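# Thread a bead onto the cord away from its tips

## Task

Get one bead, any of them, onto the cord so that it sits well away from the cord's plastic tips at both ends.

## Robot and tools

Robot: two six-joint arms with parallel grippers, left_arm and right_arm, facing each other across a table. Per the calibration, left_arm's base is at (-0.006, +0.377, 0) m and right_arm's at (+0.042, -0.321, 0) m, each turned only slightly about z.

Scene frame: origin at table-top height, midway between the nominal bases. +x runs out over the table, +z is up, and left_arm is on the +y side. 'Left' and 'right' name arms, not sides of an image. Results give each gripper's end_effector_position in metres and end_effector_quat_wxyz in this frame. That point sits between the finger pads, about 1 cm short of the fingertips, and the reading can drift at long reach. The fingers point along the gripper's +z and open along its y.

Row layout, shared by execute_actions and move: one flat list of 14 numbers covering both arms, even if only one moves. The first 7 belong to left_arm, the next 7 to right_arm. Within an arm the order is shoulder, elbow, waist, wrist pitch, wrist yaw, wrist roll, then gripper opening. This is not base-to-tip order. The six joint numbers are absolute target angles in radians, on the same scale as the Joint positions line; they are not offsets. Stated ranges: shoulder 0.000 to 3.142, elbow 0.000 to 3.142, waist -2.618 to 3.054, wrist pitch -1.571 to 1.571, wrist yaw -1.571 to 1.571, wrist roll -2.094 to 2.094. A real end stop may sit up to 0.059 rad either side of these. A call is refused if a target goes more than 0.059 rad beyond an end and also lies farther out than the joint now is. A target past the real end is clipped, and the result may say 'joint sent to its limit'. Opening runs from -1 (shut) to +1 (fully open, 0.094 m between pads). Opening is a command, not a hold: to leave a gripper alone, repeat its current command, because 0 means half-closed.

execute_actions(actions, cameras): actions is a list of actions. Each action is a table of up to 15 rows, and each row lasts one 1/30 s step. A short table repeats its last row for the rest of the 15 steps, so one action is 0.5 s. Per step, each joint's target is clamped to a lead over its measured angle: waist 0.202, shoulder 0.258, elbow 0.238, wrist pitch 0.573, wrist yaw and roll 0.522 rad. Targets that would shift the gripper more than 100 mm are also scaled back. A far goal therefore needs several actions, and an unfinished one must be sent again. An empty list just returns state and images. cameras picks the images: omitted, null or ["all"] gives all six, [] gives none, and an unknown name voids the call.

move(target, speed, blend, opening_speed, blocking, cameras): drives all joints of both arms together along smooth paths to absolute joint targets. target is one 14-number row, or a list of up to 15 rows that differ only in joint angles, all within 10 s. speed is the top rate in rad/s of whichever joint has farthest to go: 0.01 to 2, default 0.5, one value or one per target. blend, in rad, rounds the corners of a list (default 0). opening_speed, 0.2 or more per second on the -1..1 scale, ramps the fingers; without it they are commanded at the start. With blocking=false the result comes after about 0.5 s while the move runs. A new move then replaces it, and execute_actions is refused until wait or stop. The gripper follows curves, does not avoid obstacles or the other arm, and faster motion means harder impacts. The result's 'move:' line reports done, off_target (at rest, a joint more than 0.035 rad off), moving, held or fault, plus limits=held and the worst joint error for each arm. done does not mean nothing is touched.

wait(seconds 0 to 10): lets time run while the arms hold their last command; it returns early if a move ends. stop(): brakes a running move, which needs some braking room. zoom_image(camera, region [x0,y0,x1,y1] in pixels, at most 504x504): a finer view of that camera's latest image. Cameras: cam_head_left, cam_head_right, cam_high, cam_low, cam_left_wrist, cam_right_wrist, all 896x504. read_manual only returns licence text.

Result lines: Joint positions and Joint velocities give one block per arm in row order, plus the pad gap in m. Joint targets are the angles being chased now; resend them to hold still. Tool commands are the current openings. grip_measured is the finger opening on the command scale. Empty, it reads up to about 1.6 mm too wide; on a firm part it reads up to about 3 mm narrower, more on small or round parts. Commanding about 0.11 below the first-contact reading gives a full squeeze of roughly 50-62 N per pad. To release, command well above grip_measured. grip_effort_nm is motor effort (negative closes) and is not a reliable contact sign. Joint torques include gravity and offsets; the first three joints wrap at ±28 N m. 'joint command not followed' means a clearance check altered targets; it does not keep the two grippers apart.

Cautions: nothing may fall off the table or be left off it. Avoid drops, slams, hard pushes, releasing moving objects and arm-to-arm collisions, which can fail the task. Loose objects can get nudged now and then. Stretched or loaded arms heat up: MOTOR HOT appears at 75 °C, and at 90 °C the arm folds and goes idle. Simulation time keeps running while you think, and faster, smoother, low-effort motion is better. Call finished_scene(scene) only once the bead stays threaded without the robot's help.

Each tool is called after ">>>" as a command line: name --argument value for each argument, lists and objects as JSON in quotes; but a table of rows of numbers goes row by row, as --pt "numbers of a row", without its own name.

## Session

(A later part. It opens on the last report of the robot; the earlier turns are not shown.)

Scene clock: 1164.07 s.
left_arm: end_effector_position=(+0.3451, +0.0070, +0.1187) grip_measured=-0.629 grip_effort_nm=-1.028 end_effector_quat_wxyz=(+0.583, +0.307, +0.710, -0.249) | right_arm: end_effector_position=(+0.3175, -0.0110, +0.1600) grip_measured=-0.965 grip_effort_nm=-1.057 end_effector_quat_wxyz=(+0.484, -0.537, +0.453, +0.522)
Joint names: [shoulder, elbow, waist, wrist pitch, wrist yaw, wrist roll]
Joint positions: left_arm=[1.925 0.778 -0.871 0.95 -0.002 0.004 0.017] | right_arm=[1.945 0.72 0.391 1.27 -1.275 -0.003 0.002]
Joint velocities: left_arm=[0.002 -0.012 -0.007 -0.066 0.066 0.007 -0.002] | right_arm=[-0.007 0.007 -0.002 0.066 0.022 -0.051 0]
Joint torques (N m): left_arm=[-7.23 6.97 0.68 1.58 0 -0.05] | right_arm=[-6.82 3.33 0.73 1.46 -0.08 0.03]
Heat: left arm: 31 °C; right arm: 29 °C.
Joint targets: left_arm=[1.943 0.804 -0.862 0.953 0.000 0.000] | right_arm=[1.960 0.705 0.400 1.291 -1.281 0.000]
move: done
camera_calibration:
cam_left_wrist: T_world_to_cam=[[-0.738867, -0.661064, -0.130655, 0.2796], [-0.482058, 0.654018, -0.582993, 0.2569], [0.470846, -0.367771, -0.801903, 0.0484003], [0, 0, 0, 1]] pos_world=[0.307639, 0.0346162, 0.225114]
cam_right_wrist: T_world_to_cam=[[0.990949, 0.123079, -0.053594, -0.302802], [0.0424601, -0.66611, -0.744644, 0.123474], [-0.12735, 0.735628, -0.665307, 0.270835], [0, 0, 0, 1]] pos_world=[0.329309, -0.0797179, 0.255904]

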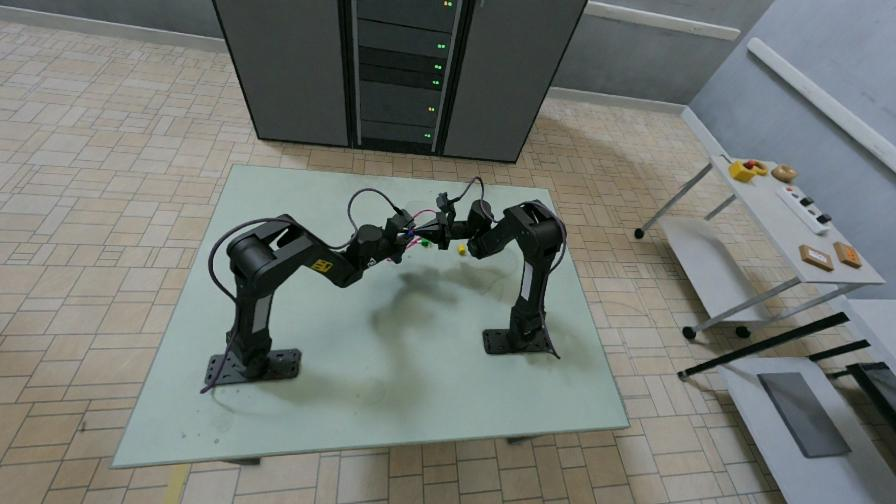

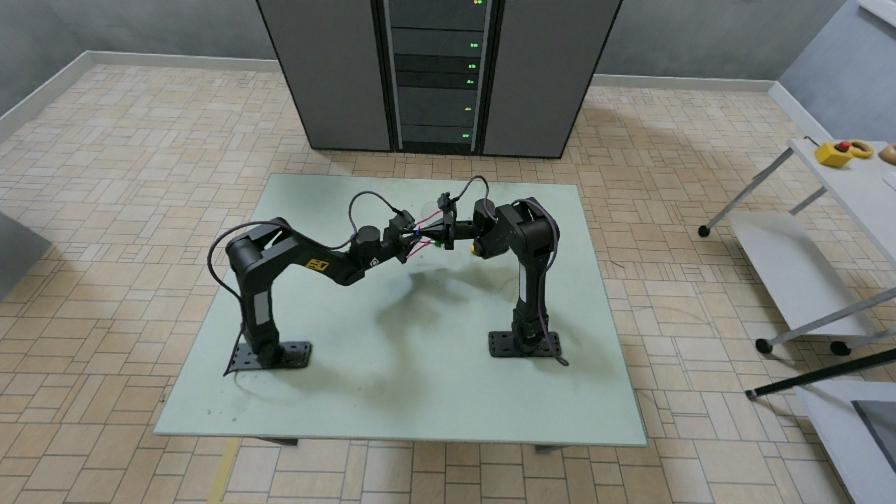

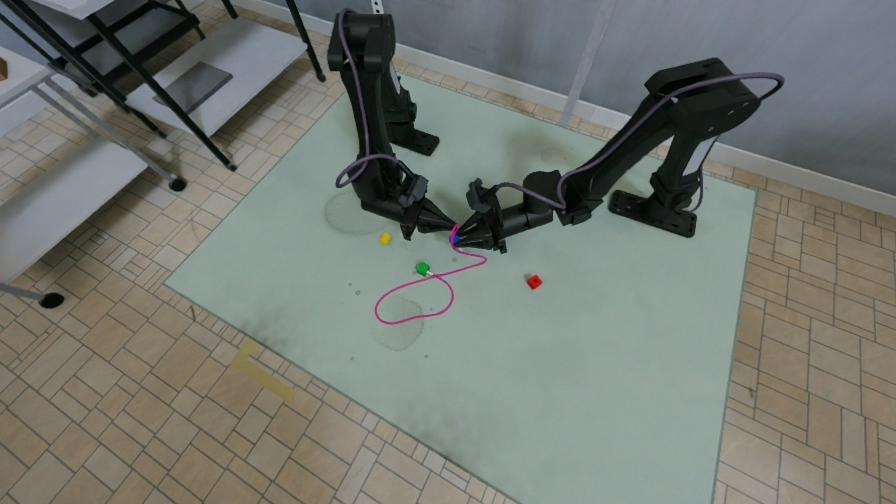

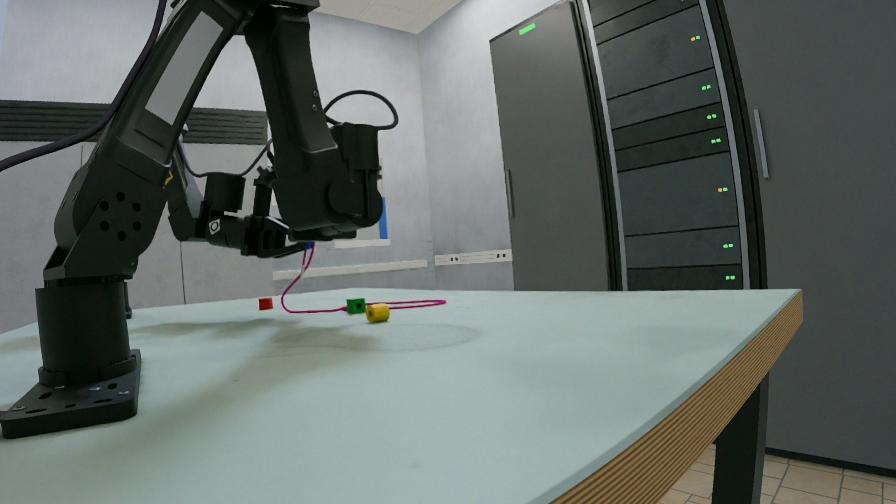

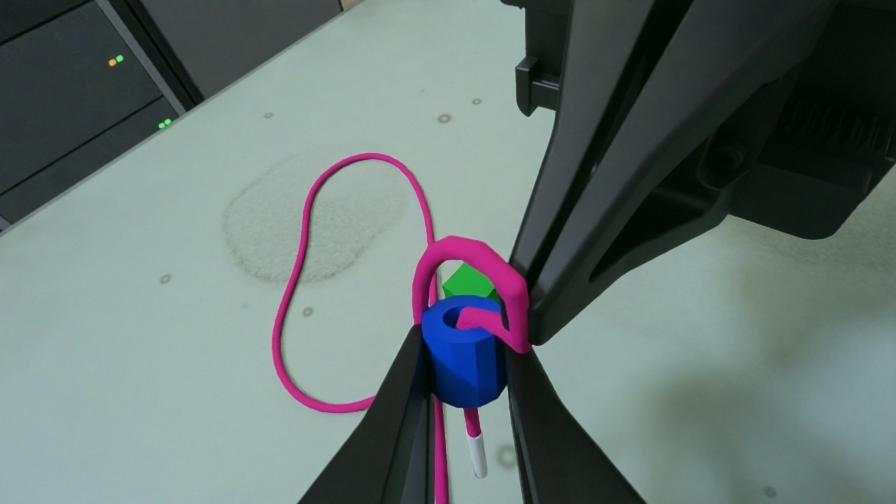

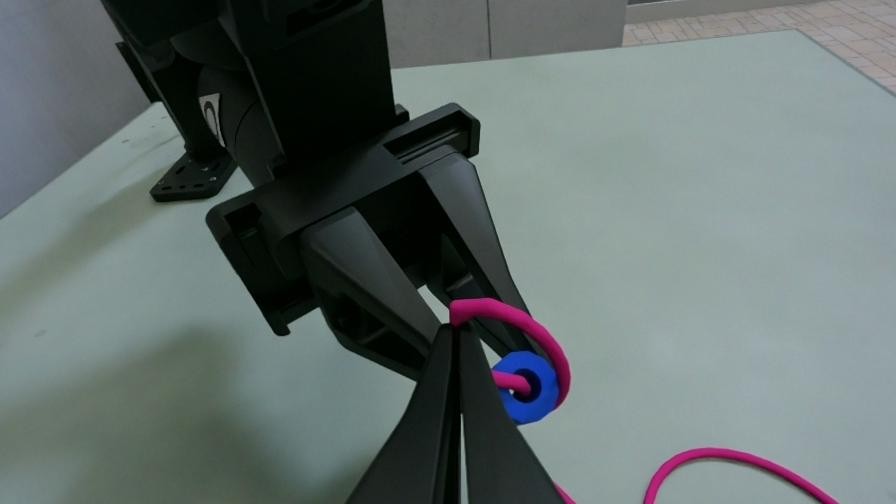

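>>> move --target '[2.072,0.831,-0.862,0.905,0,0,-0.75,2.23,0.700,0.40,1.54,-1.281,0,-1]' --speed 0.15

Scene clock: 1171.53 s.
left_arm: end_effector_position=(+0.3447, +0.0075, +0.0523) grip_measured=-0.629 grip_effort_nm=-1.028 end_effector_quat_wxyz=(+0.525, +0.326, +0.754, -0.224) | right_arm: end_effector_position=(+0.3172, -0.0111, +0.0933) grip_measured=-0.965 grip_effort_nm=-1.057 end_effector_quat_wxyz=(-0.477, +0.534, -0.460, -0.525)
Joint names: [shoulder, elbow, waist, wrist pitch, wrist yaw, wrist roll]
Joint positions: left_arm=[2.054 0.805 -0.871 0.894 -0.002 0.004 0.017] | right_arm=[2.211 0.714 0.391 1.521 -1.275 -0.003 0.002]
Joint velocities: left_arm=[-0.007 -0.002 -0.002 0.066 0.037 -0.022 -0.001] | right_arm=[0.002 0.002 -0.002 -0.051 -0.066 0.022 0.001]
Joint torques (N m): left_arm=[-7.9 6.28 0.62 1.63 0 -0.05] | right_arm=[-7.32 2.15 0.77 1.44 -0.1 0.06]
Heat: left arm: 31 °C; right arm: 29 °C.
Joint targets: left_arm=[2.072 0.831 -0.862 0.905 0.000 0.000] | right_arm=[2.230 0.700 0.400 1.540 -1.281 0.000]
move: done
camera_calibration:
cam_left_wrist: T_world_to_cam=[[-0.75278, -0.646331, -0.124811, 0.275281], [-0.53824, 0.713507, -0.44856, 0.229557], [0.378972, -0.270489, -0.884995, 0.0307523], [0, 0, 0, 1]] pos_world=[0.319128, 0.0224498, 0.164544]
cam_right_wrist: T_world_to_cam=[[0.989652, 0.122502, -0.0747176, -0.303623], [0.0274609, -0.672785, -0.739328, 0.0779174], [-0.140838, 0.729626, -0.669187, 0.231118], [0, 0, 0, 1]] pos_world=[0.330892, -0.0790135, 0.189582]

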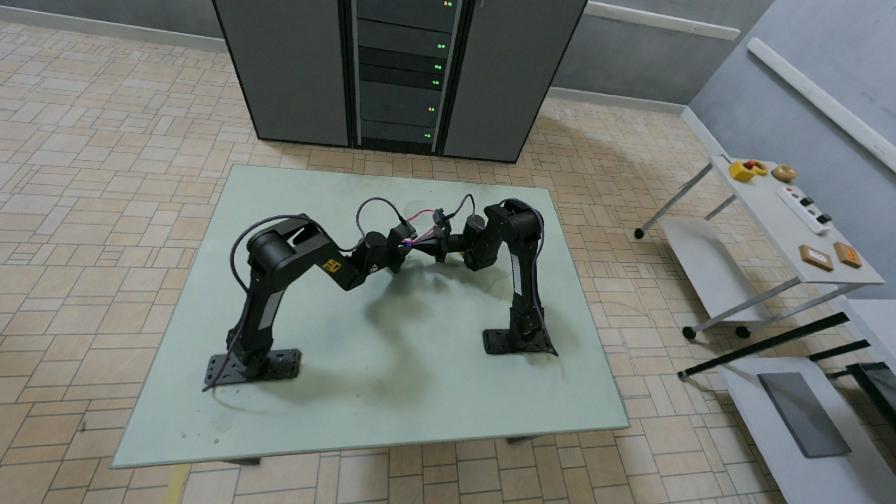

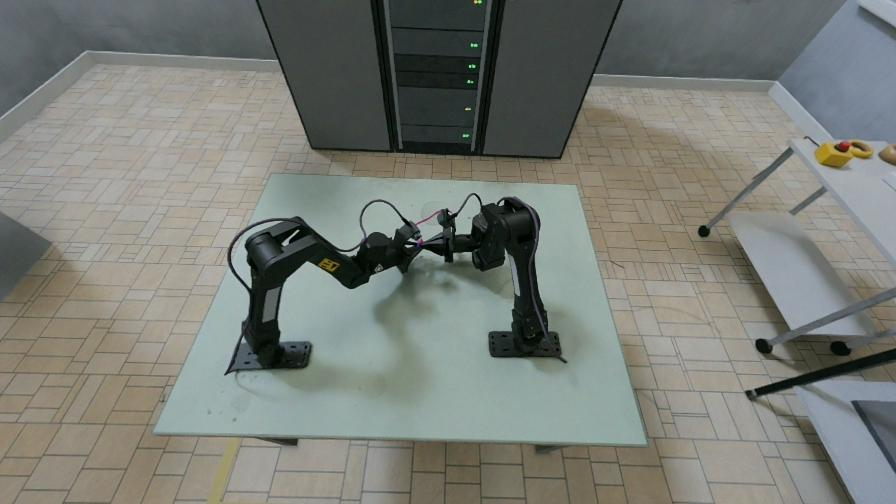

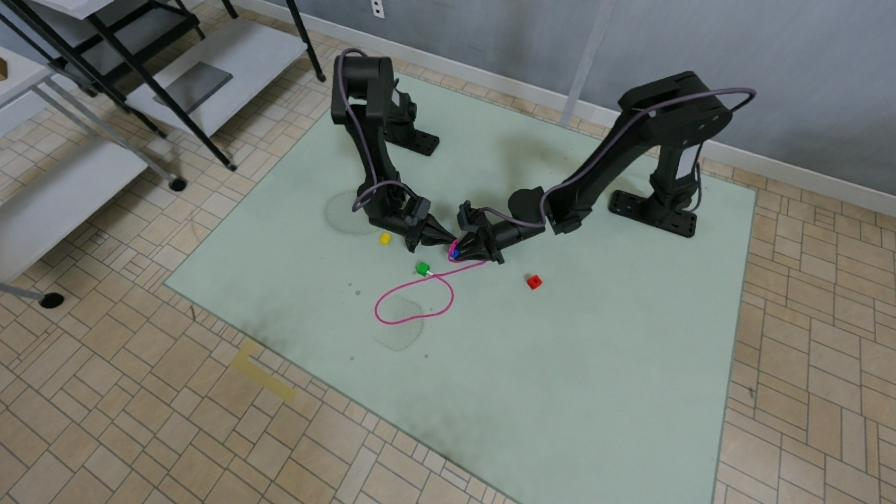

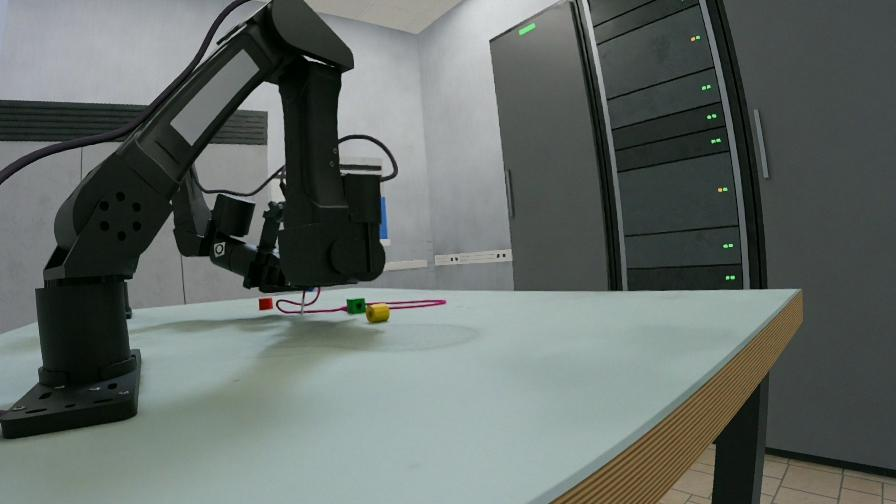

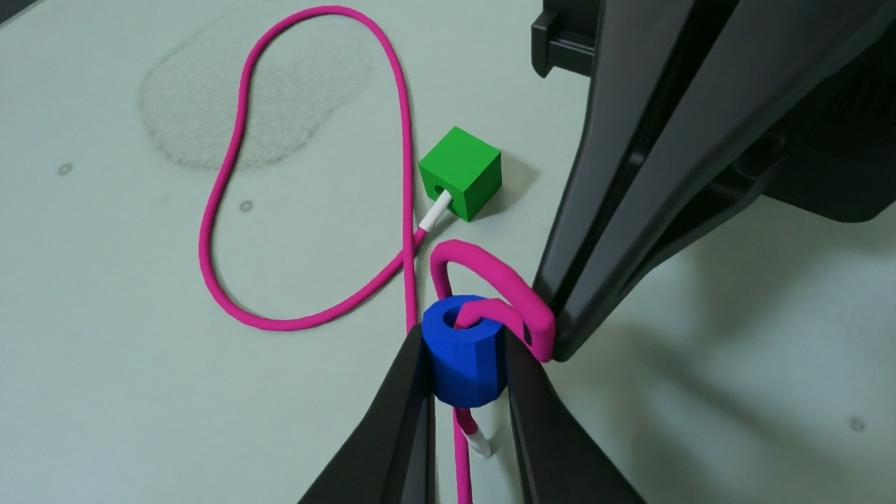

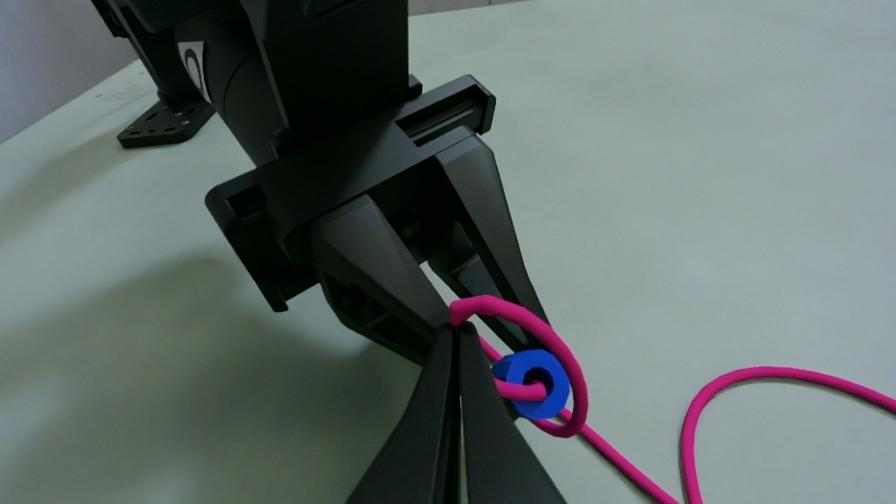

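>>> move --target '[2.147,0.835,-0.862,0.95,0,0,-0.75,2.323,0.716,0.40,1.55,-1.281,0,-1]' --speed 0.1 --cameras '["cam_low","cam_left_wrist","cam_right_wrist"]'

Scene clock: 1191.00 s.
left_arm: end_effector_position=(+0.3445, +0.0077, +0.0276) grip_measured=-0.629 grip_effort_nm=-1.028 end_effector_quat_wxyz=(+0.514, +0.330, +0.761, -0.219) | right_arm: end_effector_position=(+0.3136, -0.0127, +0.0608) grip_measured=-0.965 grip_effort_nm=-1.057 end_effector_quat_wxyz=(-0.449, +0.521, -0.487, -0.538)
Joint names: [shoulder, elbow, waist, wrist pitch, wrist yaw, wrist roll]
Joint positions: left_arm=[2.127 0.812 -0.871 0.929 -0.002 0.004 0.017] | right_arm=[2.305 0.714 0.391 1.529 -1.275 -0.003 0.002]
Joint velocities: left_arm=[-0.002 0.002 0.022 -0.007 -0.037 -0.037 0] | right_arm=[0.017 -0.017 -0.012 0.007 0.051 -0.037 0]
Joint torques (N m): left_arm=[-7.98 5.86 0.66 1.7 0 -0.05] | right_arm=[-7.54 2.77 0.72 1.48 -0.13 0.04]
Heat: left arm: 31 °C; right arm: 29 °C.
Joint targets: left_arm=[2.147 0.835 -0.862 0.950 0.000 0.000] | right_arm=[2.323 0.716 0.400 1.550 -1.281 0.000]
move: done
camera_calibration:
cam_left_wrist: T_world_to_cam=[[-0.755316, -0.643647, -0.123359, 0.272997], [-0.547132, 0.722923, -0.421934, 0.220484], [0.360756, -0.2512, -0.898195, 0.0155149], [0, 0, 0, 1]] pos_world=[0.321236, 0.0202182, 0.140642]
cam_right_wrist: T_world_to_cam=[[0.980591, 0.11847, -0.156223, -0.294579], [-0.0296082, -0.698183, -0.715307, 0.0690698], [-0.193814, 0.706049, -0.681124, 0.227098], [0, 0, 0, 1]] pos_world=[0.334922, -0.0772201, 0.158068]
Images, in order (width x height): cam_low 896x504, cam_left_wrist 896x504, cam_right_wrist 896x504.

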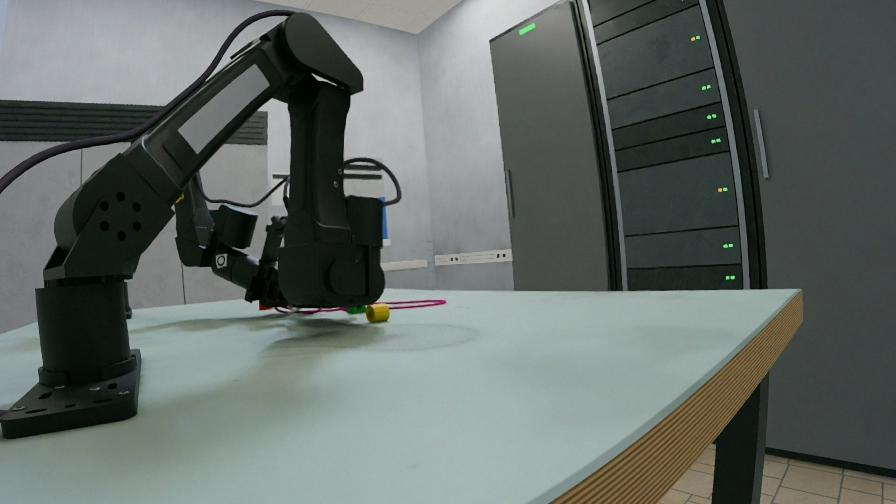

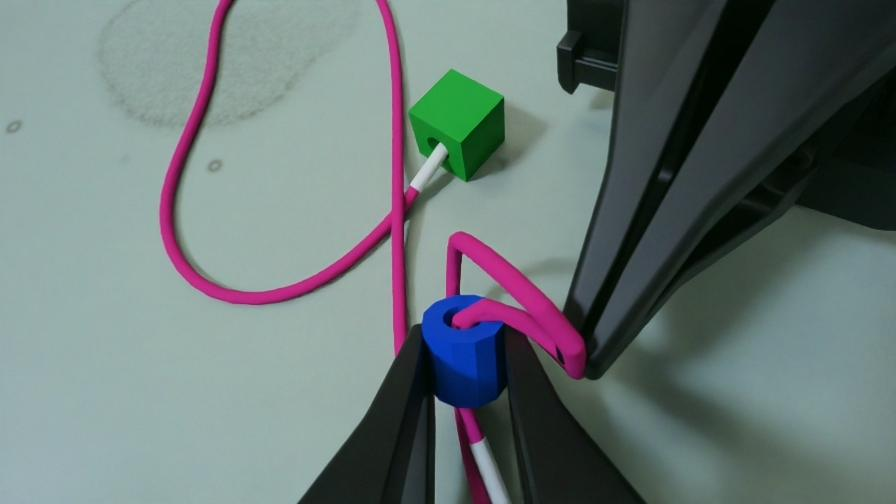

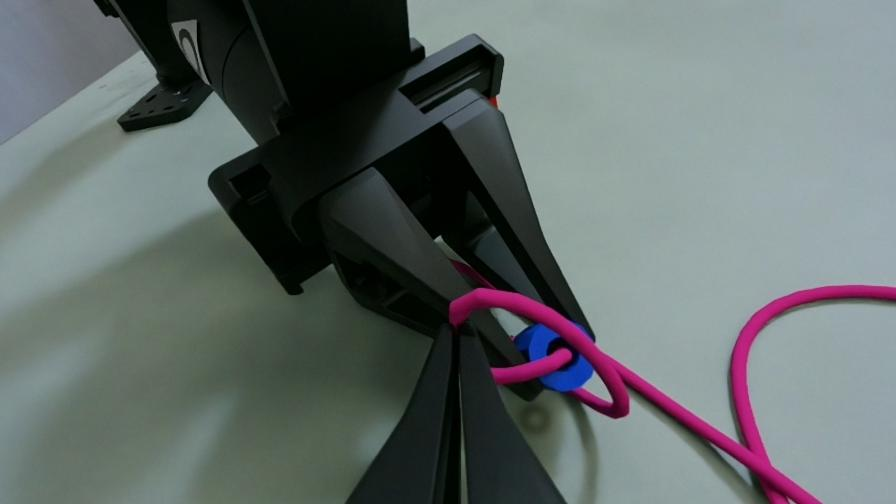

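>>> move --target '[2.147,0.835,-0.862,0.95,0,0,-0.75,2.323,0.716,0.40,1.55,-1.281,0,-0.6]' --opening_speed 0.4 --cameras '[]'

>>> move --target '[2.147,0.835,-0.862,0.95,0,0,-0.75,2.205,0.645,0.195,1.55,-1.467,0,-0.6]' --speed 0.15

Scene clock: 1203.60 s.
left_arm: end_effector_position=(+0.3446, +0.0076, +0.0277) grip_measured=-0.629 grip_effort_nm=-1.028 end_effector_quat_wxyz=(+0.514, +0.329, +0.761, -0.220) | right_arm: end_effector_position=(+0.3136, -0.0127, +0.0609) grip_measured=-0.603 grip_effort_nm=0.125 end_effector_quat_wxyz=(-0.449, +0.521, -0.487, -0.538)
Joint names: [shoulder, elbow, waist, wrist pitch, wrist yaw, wrist roll]
Joint positions: left_arm=[2.127 0.812 -0.871 0.93 -0.002 0.004 0.017] | right_arm=[2.305 0.714 0.391 1.53 -1.275 -0.003 0.019]
Joint velocities: left_arm=[-0.022 0.002 0.002 0.051 0.051 -0.007 0] | right_arm=[-0.002 -0.017 -0.017 -0.081 -0.022 -0.066 0]
Joint torques (N m): left_arm=[-7.98 5.85 0.66 1.69 -0.01 -0.05] | right_arm=[-7.58 2.74 0.7 1.49 -0.11 0.04]
Heat: left arm: 32 °C; right arm: 29 °C.
Joint targets: left_arm=[2.147 0.835 -0.862 0.950 0.000 0.000] | right_arm=[2.323 0.716 0.400 1.550 -1.281 0.000]
move: done
No camera images: "cameras" was empty.

Scene clock: 1205.53 s.
left_arm: end_effector_position=(+0.3446, +0.0076, +0.0278) grip_measured=-0.629 grip_effort_nm=-1.028 end_effector_quat_wxyz=(+0.514, +0.329, +0.761, -0.220) | right_arm: end_effector_position=(+0.3246, -0.0731, +0.0756) grip_measured=-0.603 grip_effort_nm=0.120 end_effector_quat_wxyz=(-0.457, +0.518, -0.484, -0.537)
Joint names: [shoulder, elbow, waist, wrist pitch, wrist yaw, wrist roll]
Joint positions: left_arm=[2.127 0.812 -0.871 0.93 -0.002 0.004 0.017] | right_arm=[2.24 0.658 0.2 1.532 -1.456 -0.003 0.019]
Joint velocities: left_arm=[-0.007 0.007 0.002 -0.037 -0.022 0.007 0] | right_arm=[-0.002 0.012 -0.027 0.007 0.037 -0.007 0.001]
Joint torques (N m): left_arm=[-7.99 5.86 0.68 1.69 0 -0.05] | right_arm=[-11.25 1.62 -0.44 1.34 -0.14 0.05]
Heat: left arm: 32 °C; right arm: 29 °C.
Joint targets: left_arm=[2.147 0.835 -0.862 0.950 0.000 0.000] | right_arm=[2.205 0.645 0.195 1.550 -1.467 0.000]
move: done
camera_calibration:
cam_left_wrist: T_world_to_cam=[[-0.755219, -0.643749, -0.123417, 0.273004], [-0.546801, 0.722572, -0.422965, 0.220609], [0.361461, -0.251947, -0.897702, 0.0154545], [0, 0, 0, 1]] pos_world=[0.321221, 0.0202345, 0.140877]
cam_right_wrist: T_world_to_cam=[[0.98302, 0.11049, -0.146507, -0.298062], [-0.0306739, -0.688226, -0.724847, 0.0395311], [-0.180918, 0.717033, -0.673151, 0.277922], [0, 0, 0, 1]] pos_world=[0.344495, -0.13914, 0.17207]

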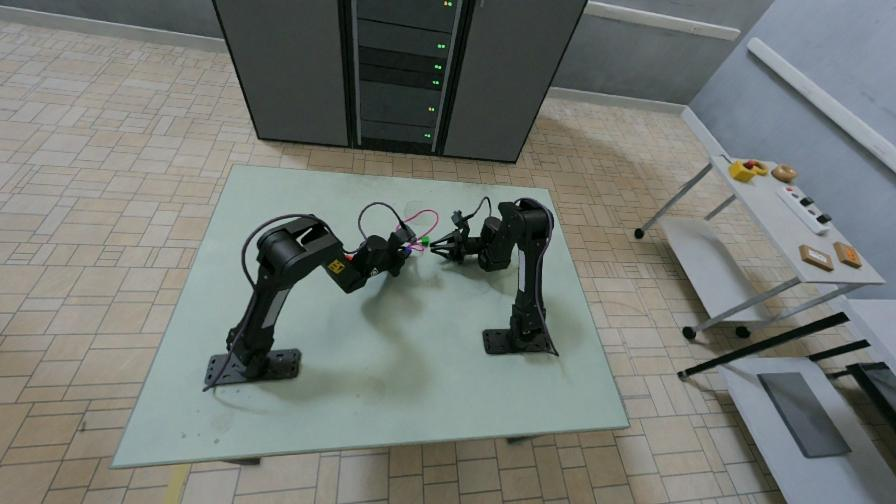

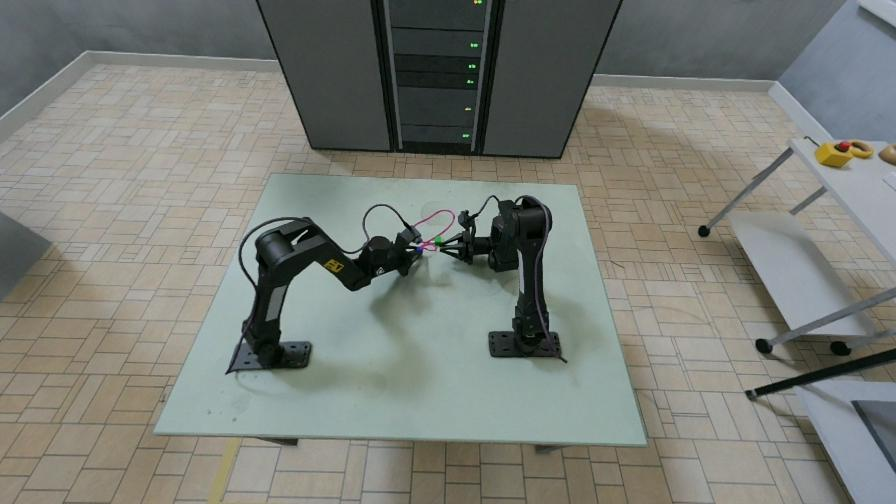

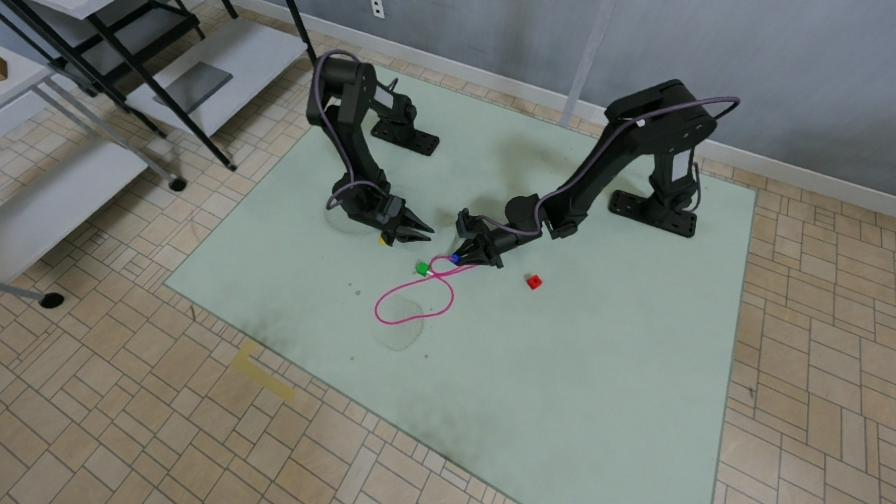

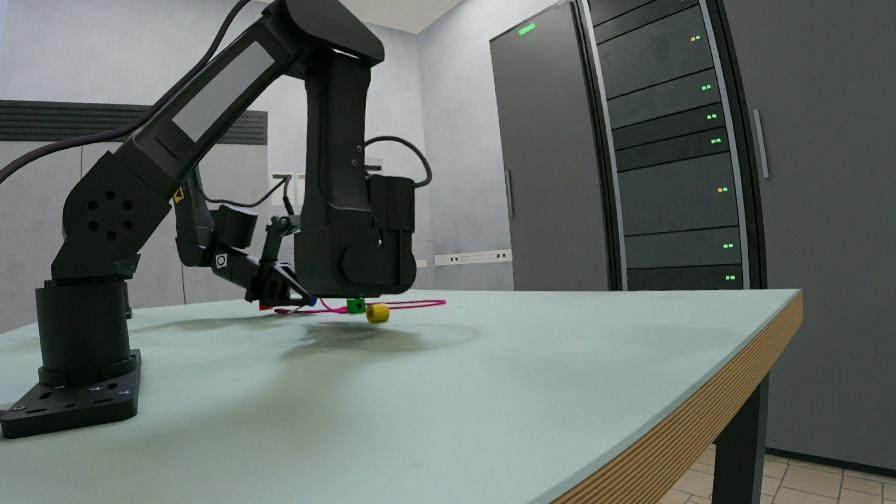

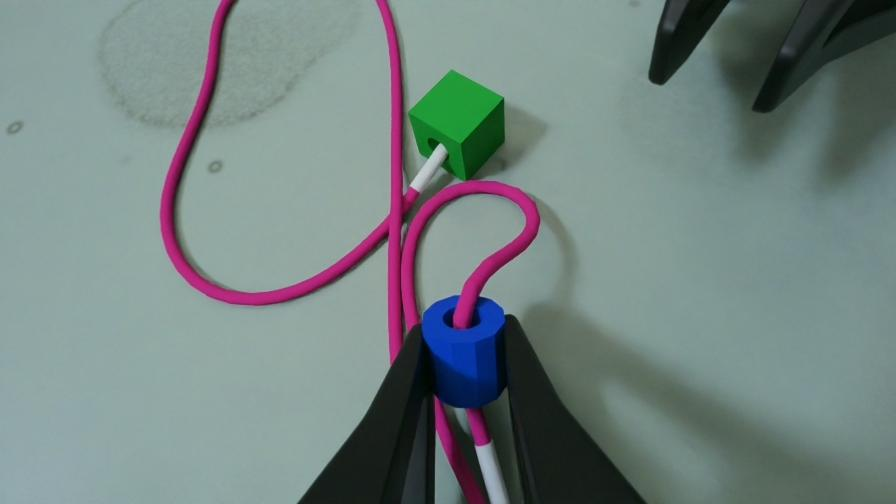

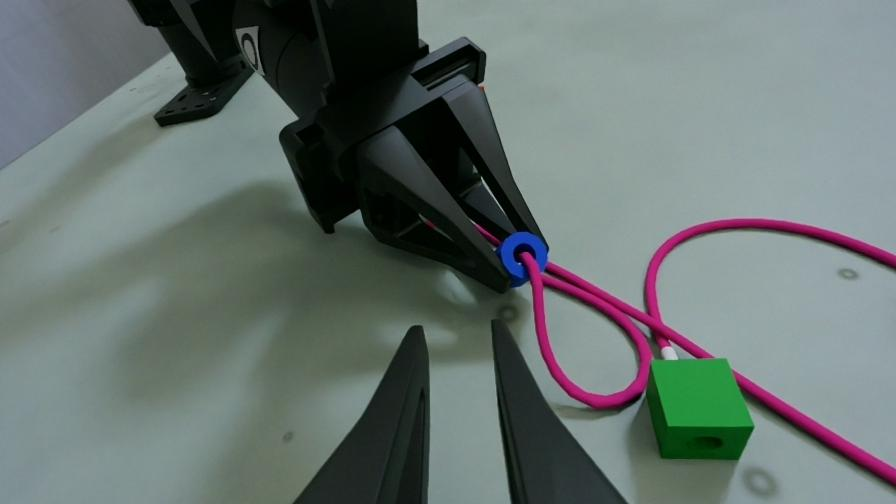

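>>> move --target '[2.177,0.838,-0.862,0.967,0,0,-0.75,2.205,0.645,0.195,1.55,-1.467,0,-0.6]' --speed 0.06 --cameras '[]'

>>> move --target '[2.177,0.838,-0.862,0.967,0,0,-0.4,2.205,0.645,0.195,1.55,-1.467,0,-0.6]' --opening_speed 0.25

Scene clock: 1213.87 s.
left_arm: end_effector_position=(+0.3443, +0.0079, +0.0180) grip_measured=-0.629 grip_effort_nm=-1.028 end_effector_quat_wxyz=(+0.510, +0.331, +0.764, -0.218) | right_arm: end_effector_position=(+0.3244, -0.0732, +0.0756) grip_measured=-0.603 grip_effort_nm=0.120 end_effector_quat_wxyz=(-0.457, +0.518, -0.484, -0.537)
Joint names: [shoulder, elbow, waist, wrist pitch, wrist yaw, wrist roll]
Joint positions: left_arm=[2.156 0.815 -0.871 0.946 -0.002 0.004 0.017] | right_arm=[2.24 0.658 0.2 1.532 -1.457 -0.003 0.019]
Joint velocities: left_arm=[0.007 -0.007 -0.002 -0.037 -0.11 -0.022 0] | right_arm=[-0.002 0.017 -0.007 0.007 -0.037 -0.007 0]
Joint torques (N m): left_arm=[-8.02 5.75 0.68 1.67 0 -0.05] | right_arm=[-11.22 1.66 -0.5 1.33 -0.18 0.03]
Heat: left arm: 32 °C; right arm: 30 °C.
Joint targets: left_arm=[2.177 0.838 -0.862 0.967 0.000 0.000] | right_arm=[2.205 0.645 0.195 1.550 -1.467 0.000]
move: done
No camera images: "cameras" was empty.

Scene clock: 1215.47 s.
left_arm: end_effector_position=(+0.3444, +0.0078, +0.0184) grip_measured=-0.402 grip_effort_nm=0.090 end_effector_quat_wxyz=(+0.511, +0.330, +0.763, -0.218) | right_arm: end_effector_position=(+0.3244, -0.0732, +0.0756) grip_measured=-0.603 grip_effort_nm=0.125 end_effector_quat_wxyz=(-0.457, +0.518, -0.484, -0.537)
Joint names: [shoulder, elbow, waist, wrist pitch, wrist yaw, wrist roll]
Joint positions: left_arm=[2.156 0.815 -0.871 0.948 -0.002 0.004 0.028] | right_arm=[2.24 0.658 0.2 1.532 -1.457 -0.003 0.019]
Joint velocities: left_arm=[0.012 0.007 0.002 0.037 -0.007 -0.007 0] | right_arm=[0.012 -0.017 0.002 0.066 -0.022 0.022 0]
Joint torques (N m): left_arm=[-8.02 5.75 0.66 1.69 0 -0.05] | right_arm=[-11.21 1.69 -0.49 1.33 -0.17 0.05]
Heat: left arm: 32 °C; right arm: 30 °C.
Joint targets: left_arm=[2.177 0.838 -0.862 0.967 0.000 0.000] | right_arm=[2.205 0.645 0.195 1.550 -1.467 0.000]
move: done
camera_calibration:
cam_left_wrist: T_world_to_cam=[[-0.755993, -0.642929, -0.122949, 0.272078], [-0.549433, 0.725359, -0.414701, 0.217082], [0.355806, -0.245958, -0.901613, 0.00909885], [0, 0, 0, 1]] pos_world=[0.321723, 0.0197025, 0.131679]
cam_right_wrist: T_world_to_cam=[[0.982891, 0.111621, -0.146513, -0.297734], [-0.0298965, -0.688221, -0.724885, 0.0392674], [-0.181746, 0.716863, -0.673109, 0.278162], [0, 0, 0, 1]] pos_world=[0.344369, -0.139146, 0.172076]

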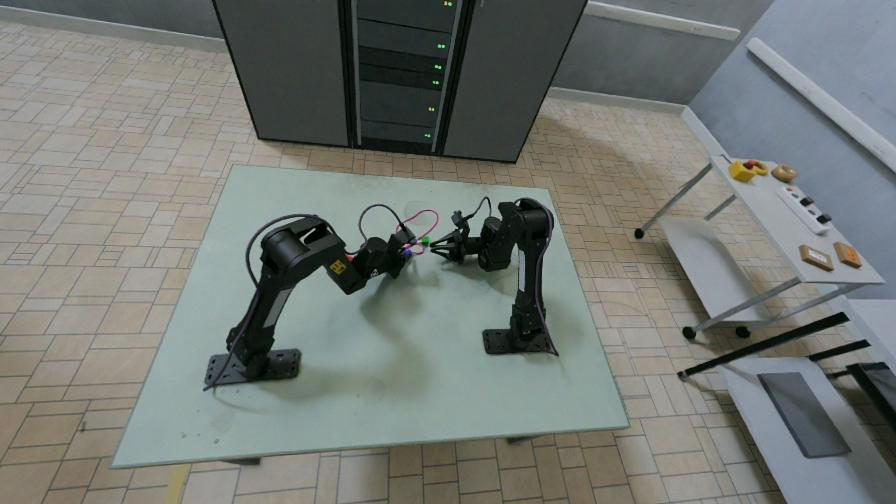

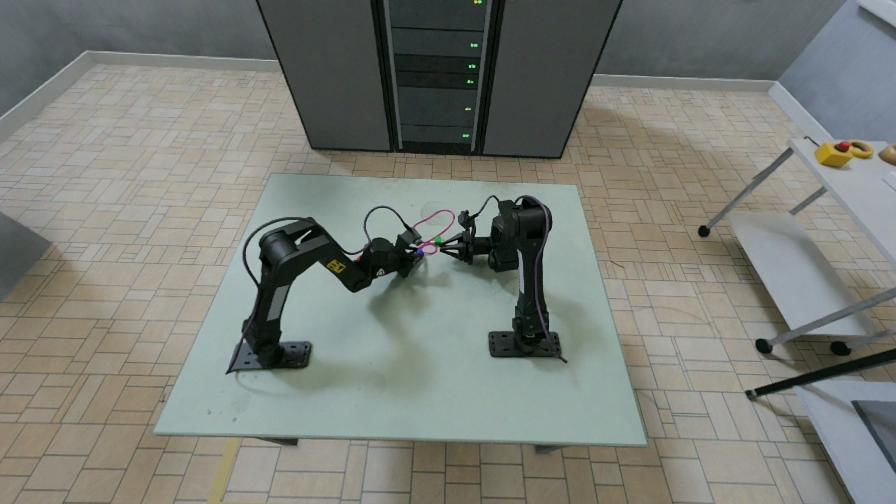

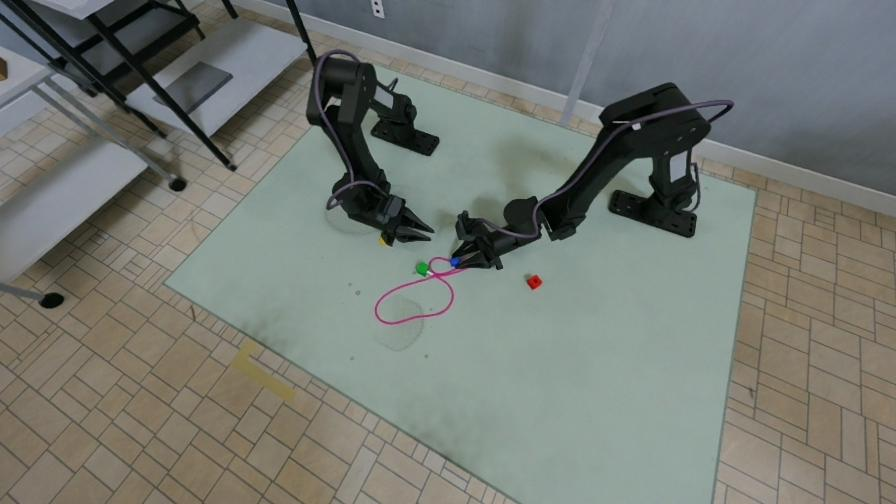

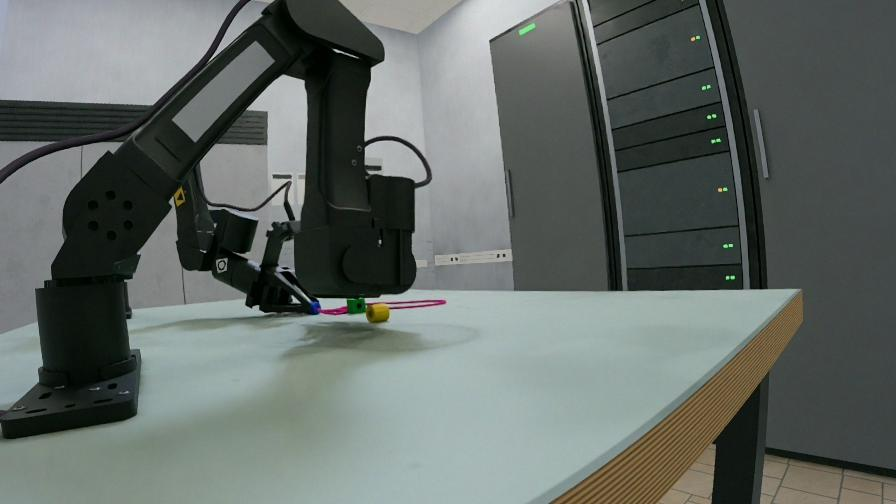

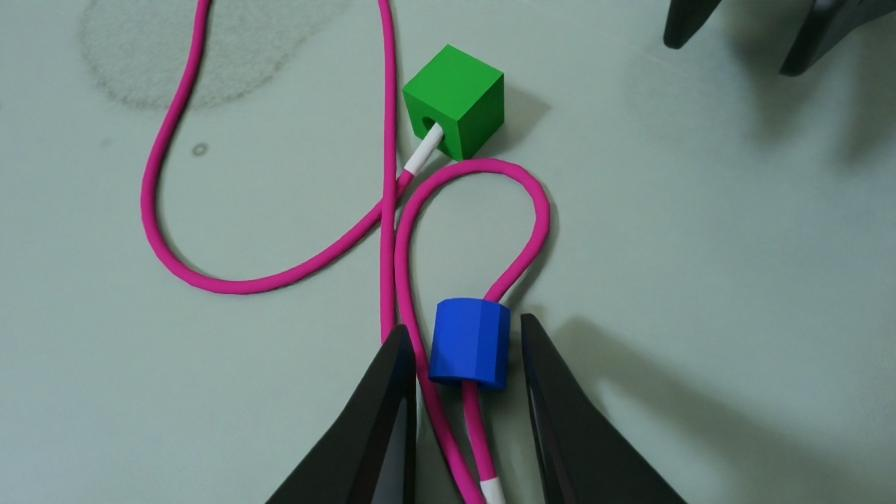

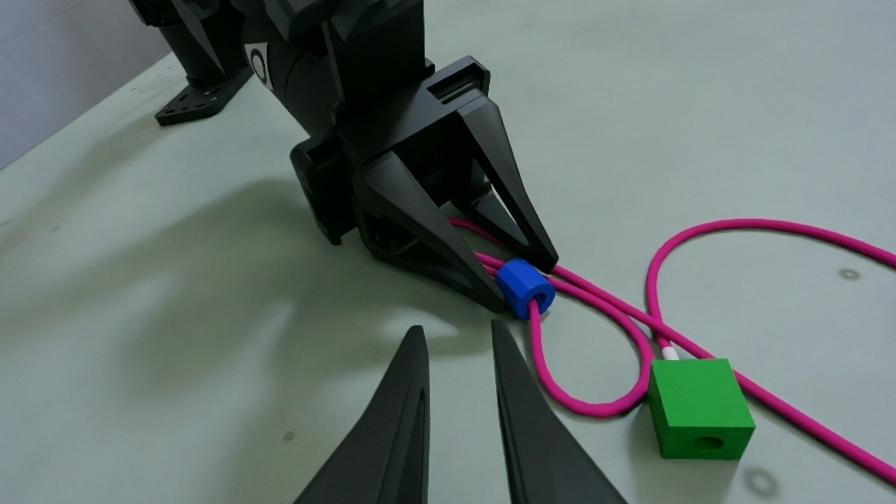

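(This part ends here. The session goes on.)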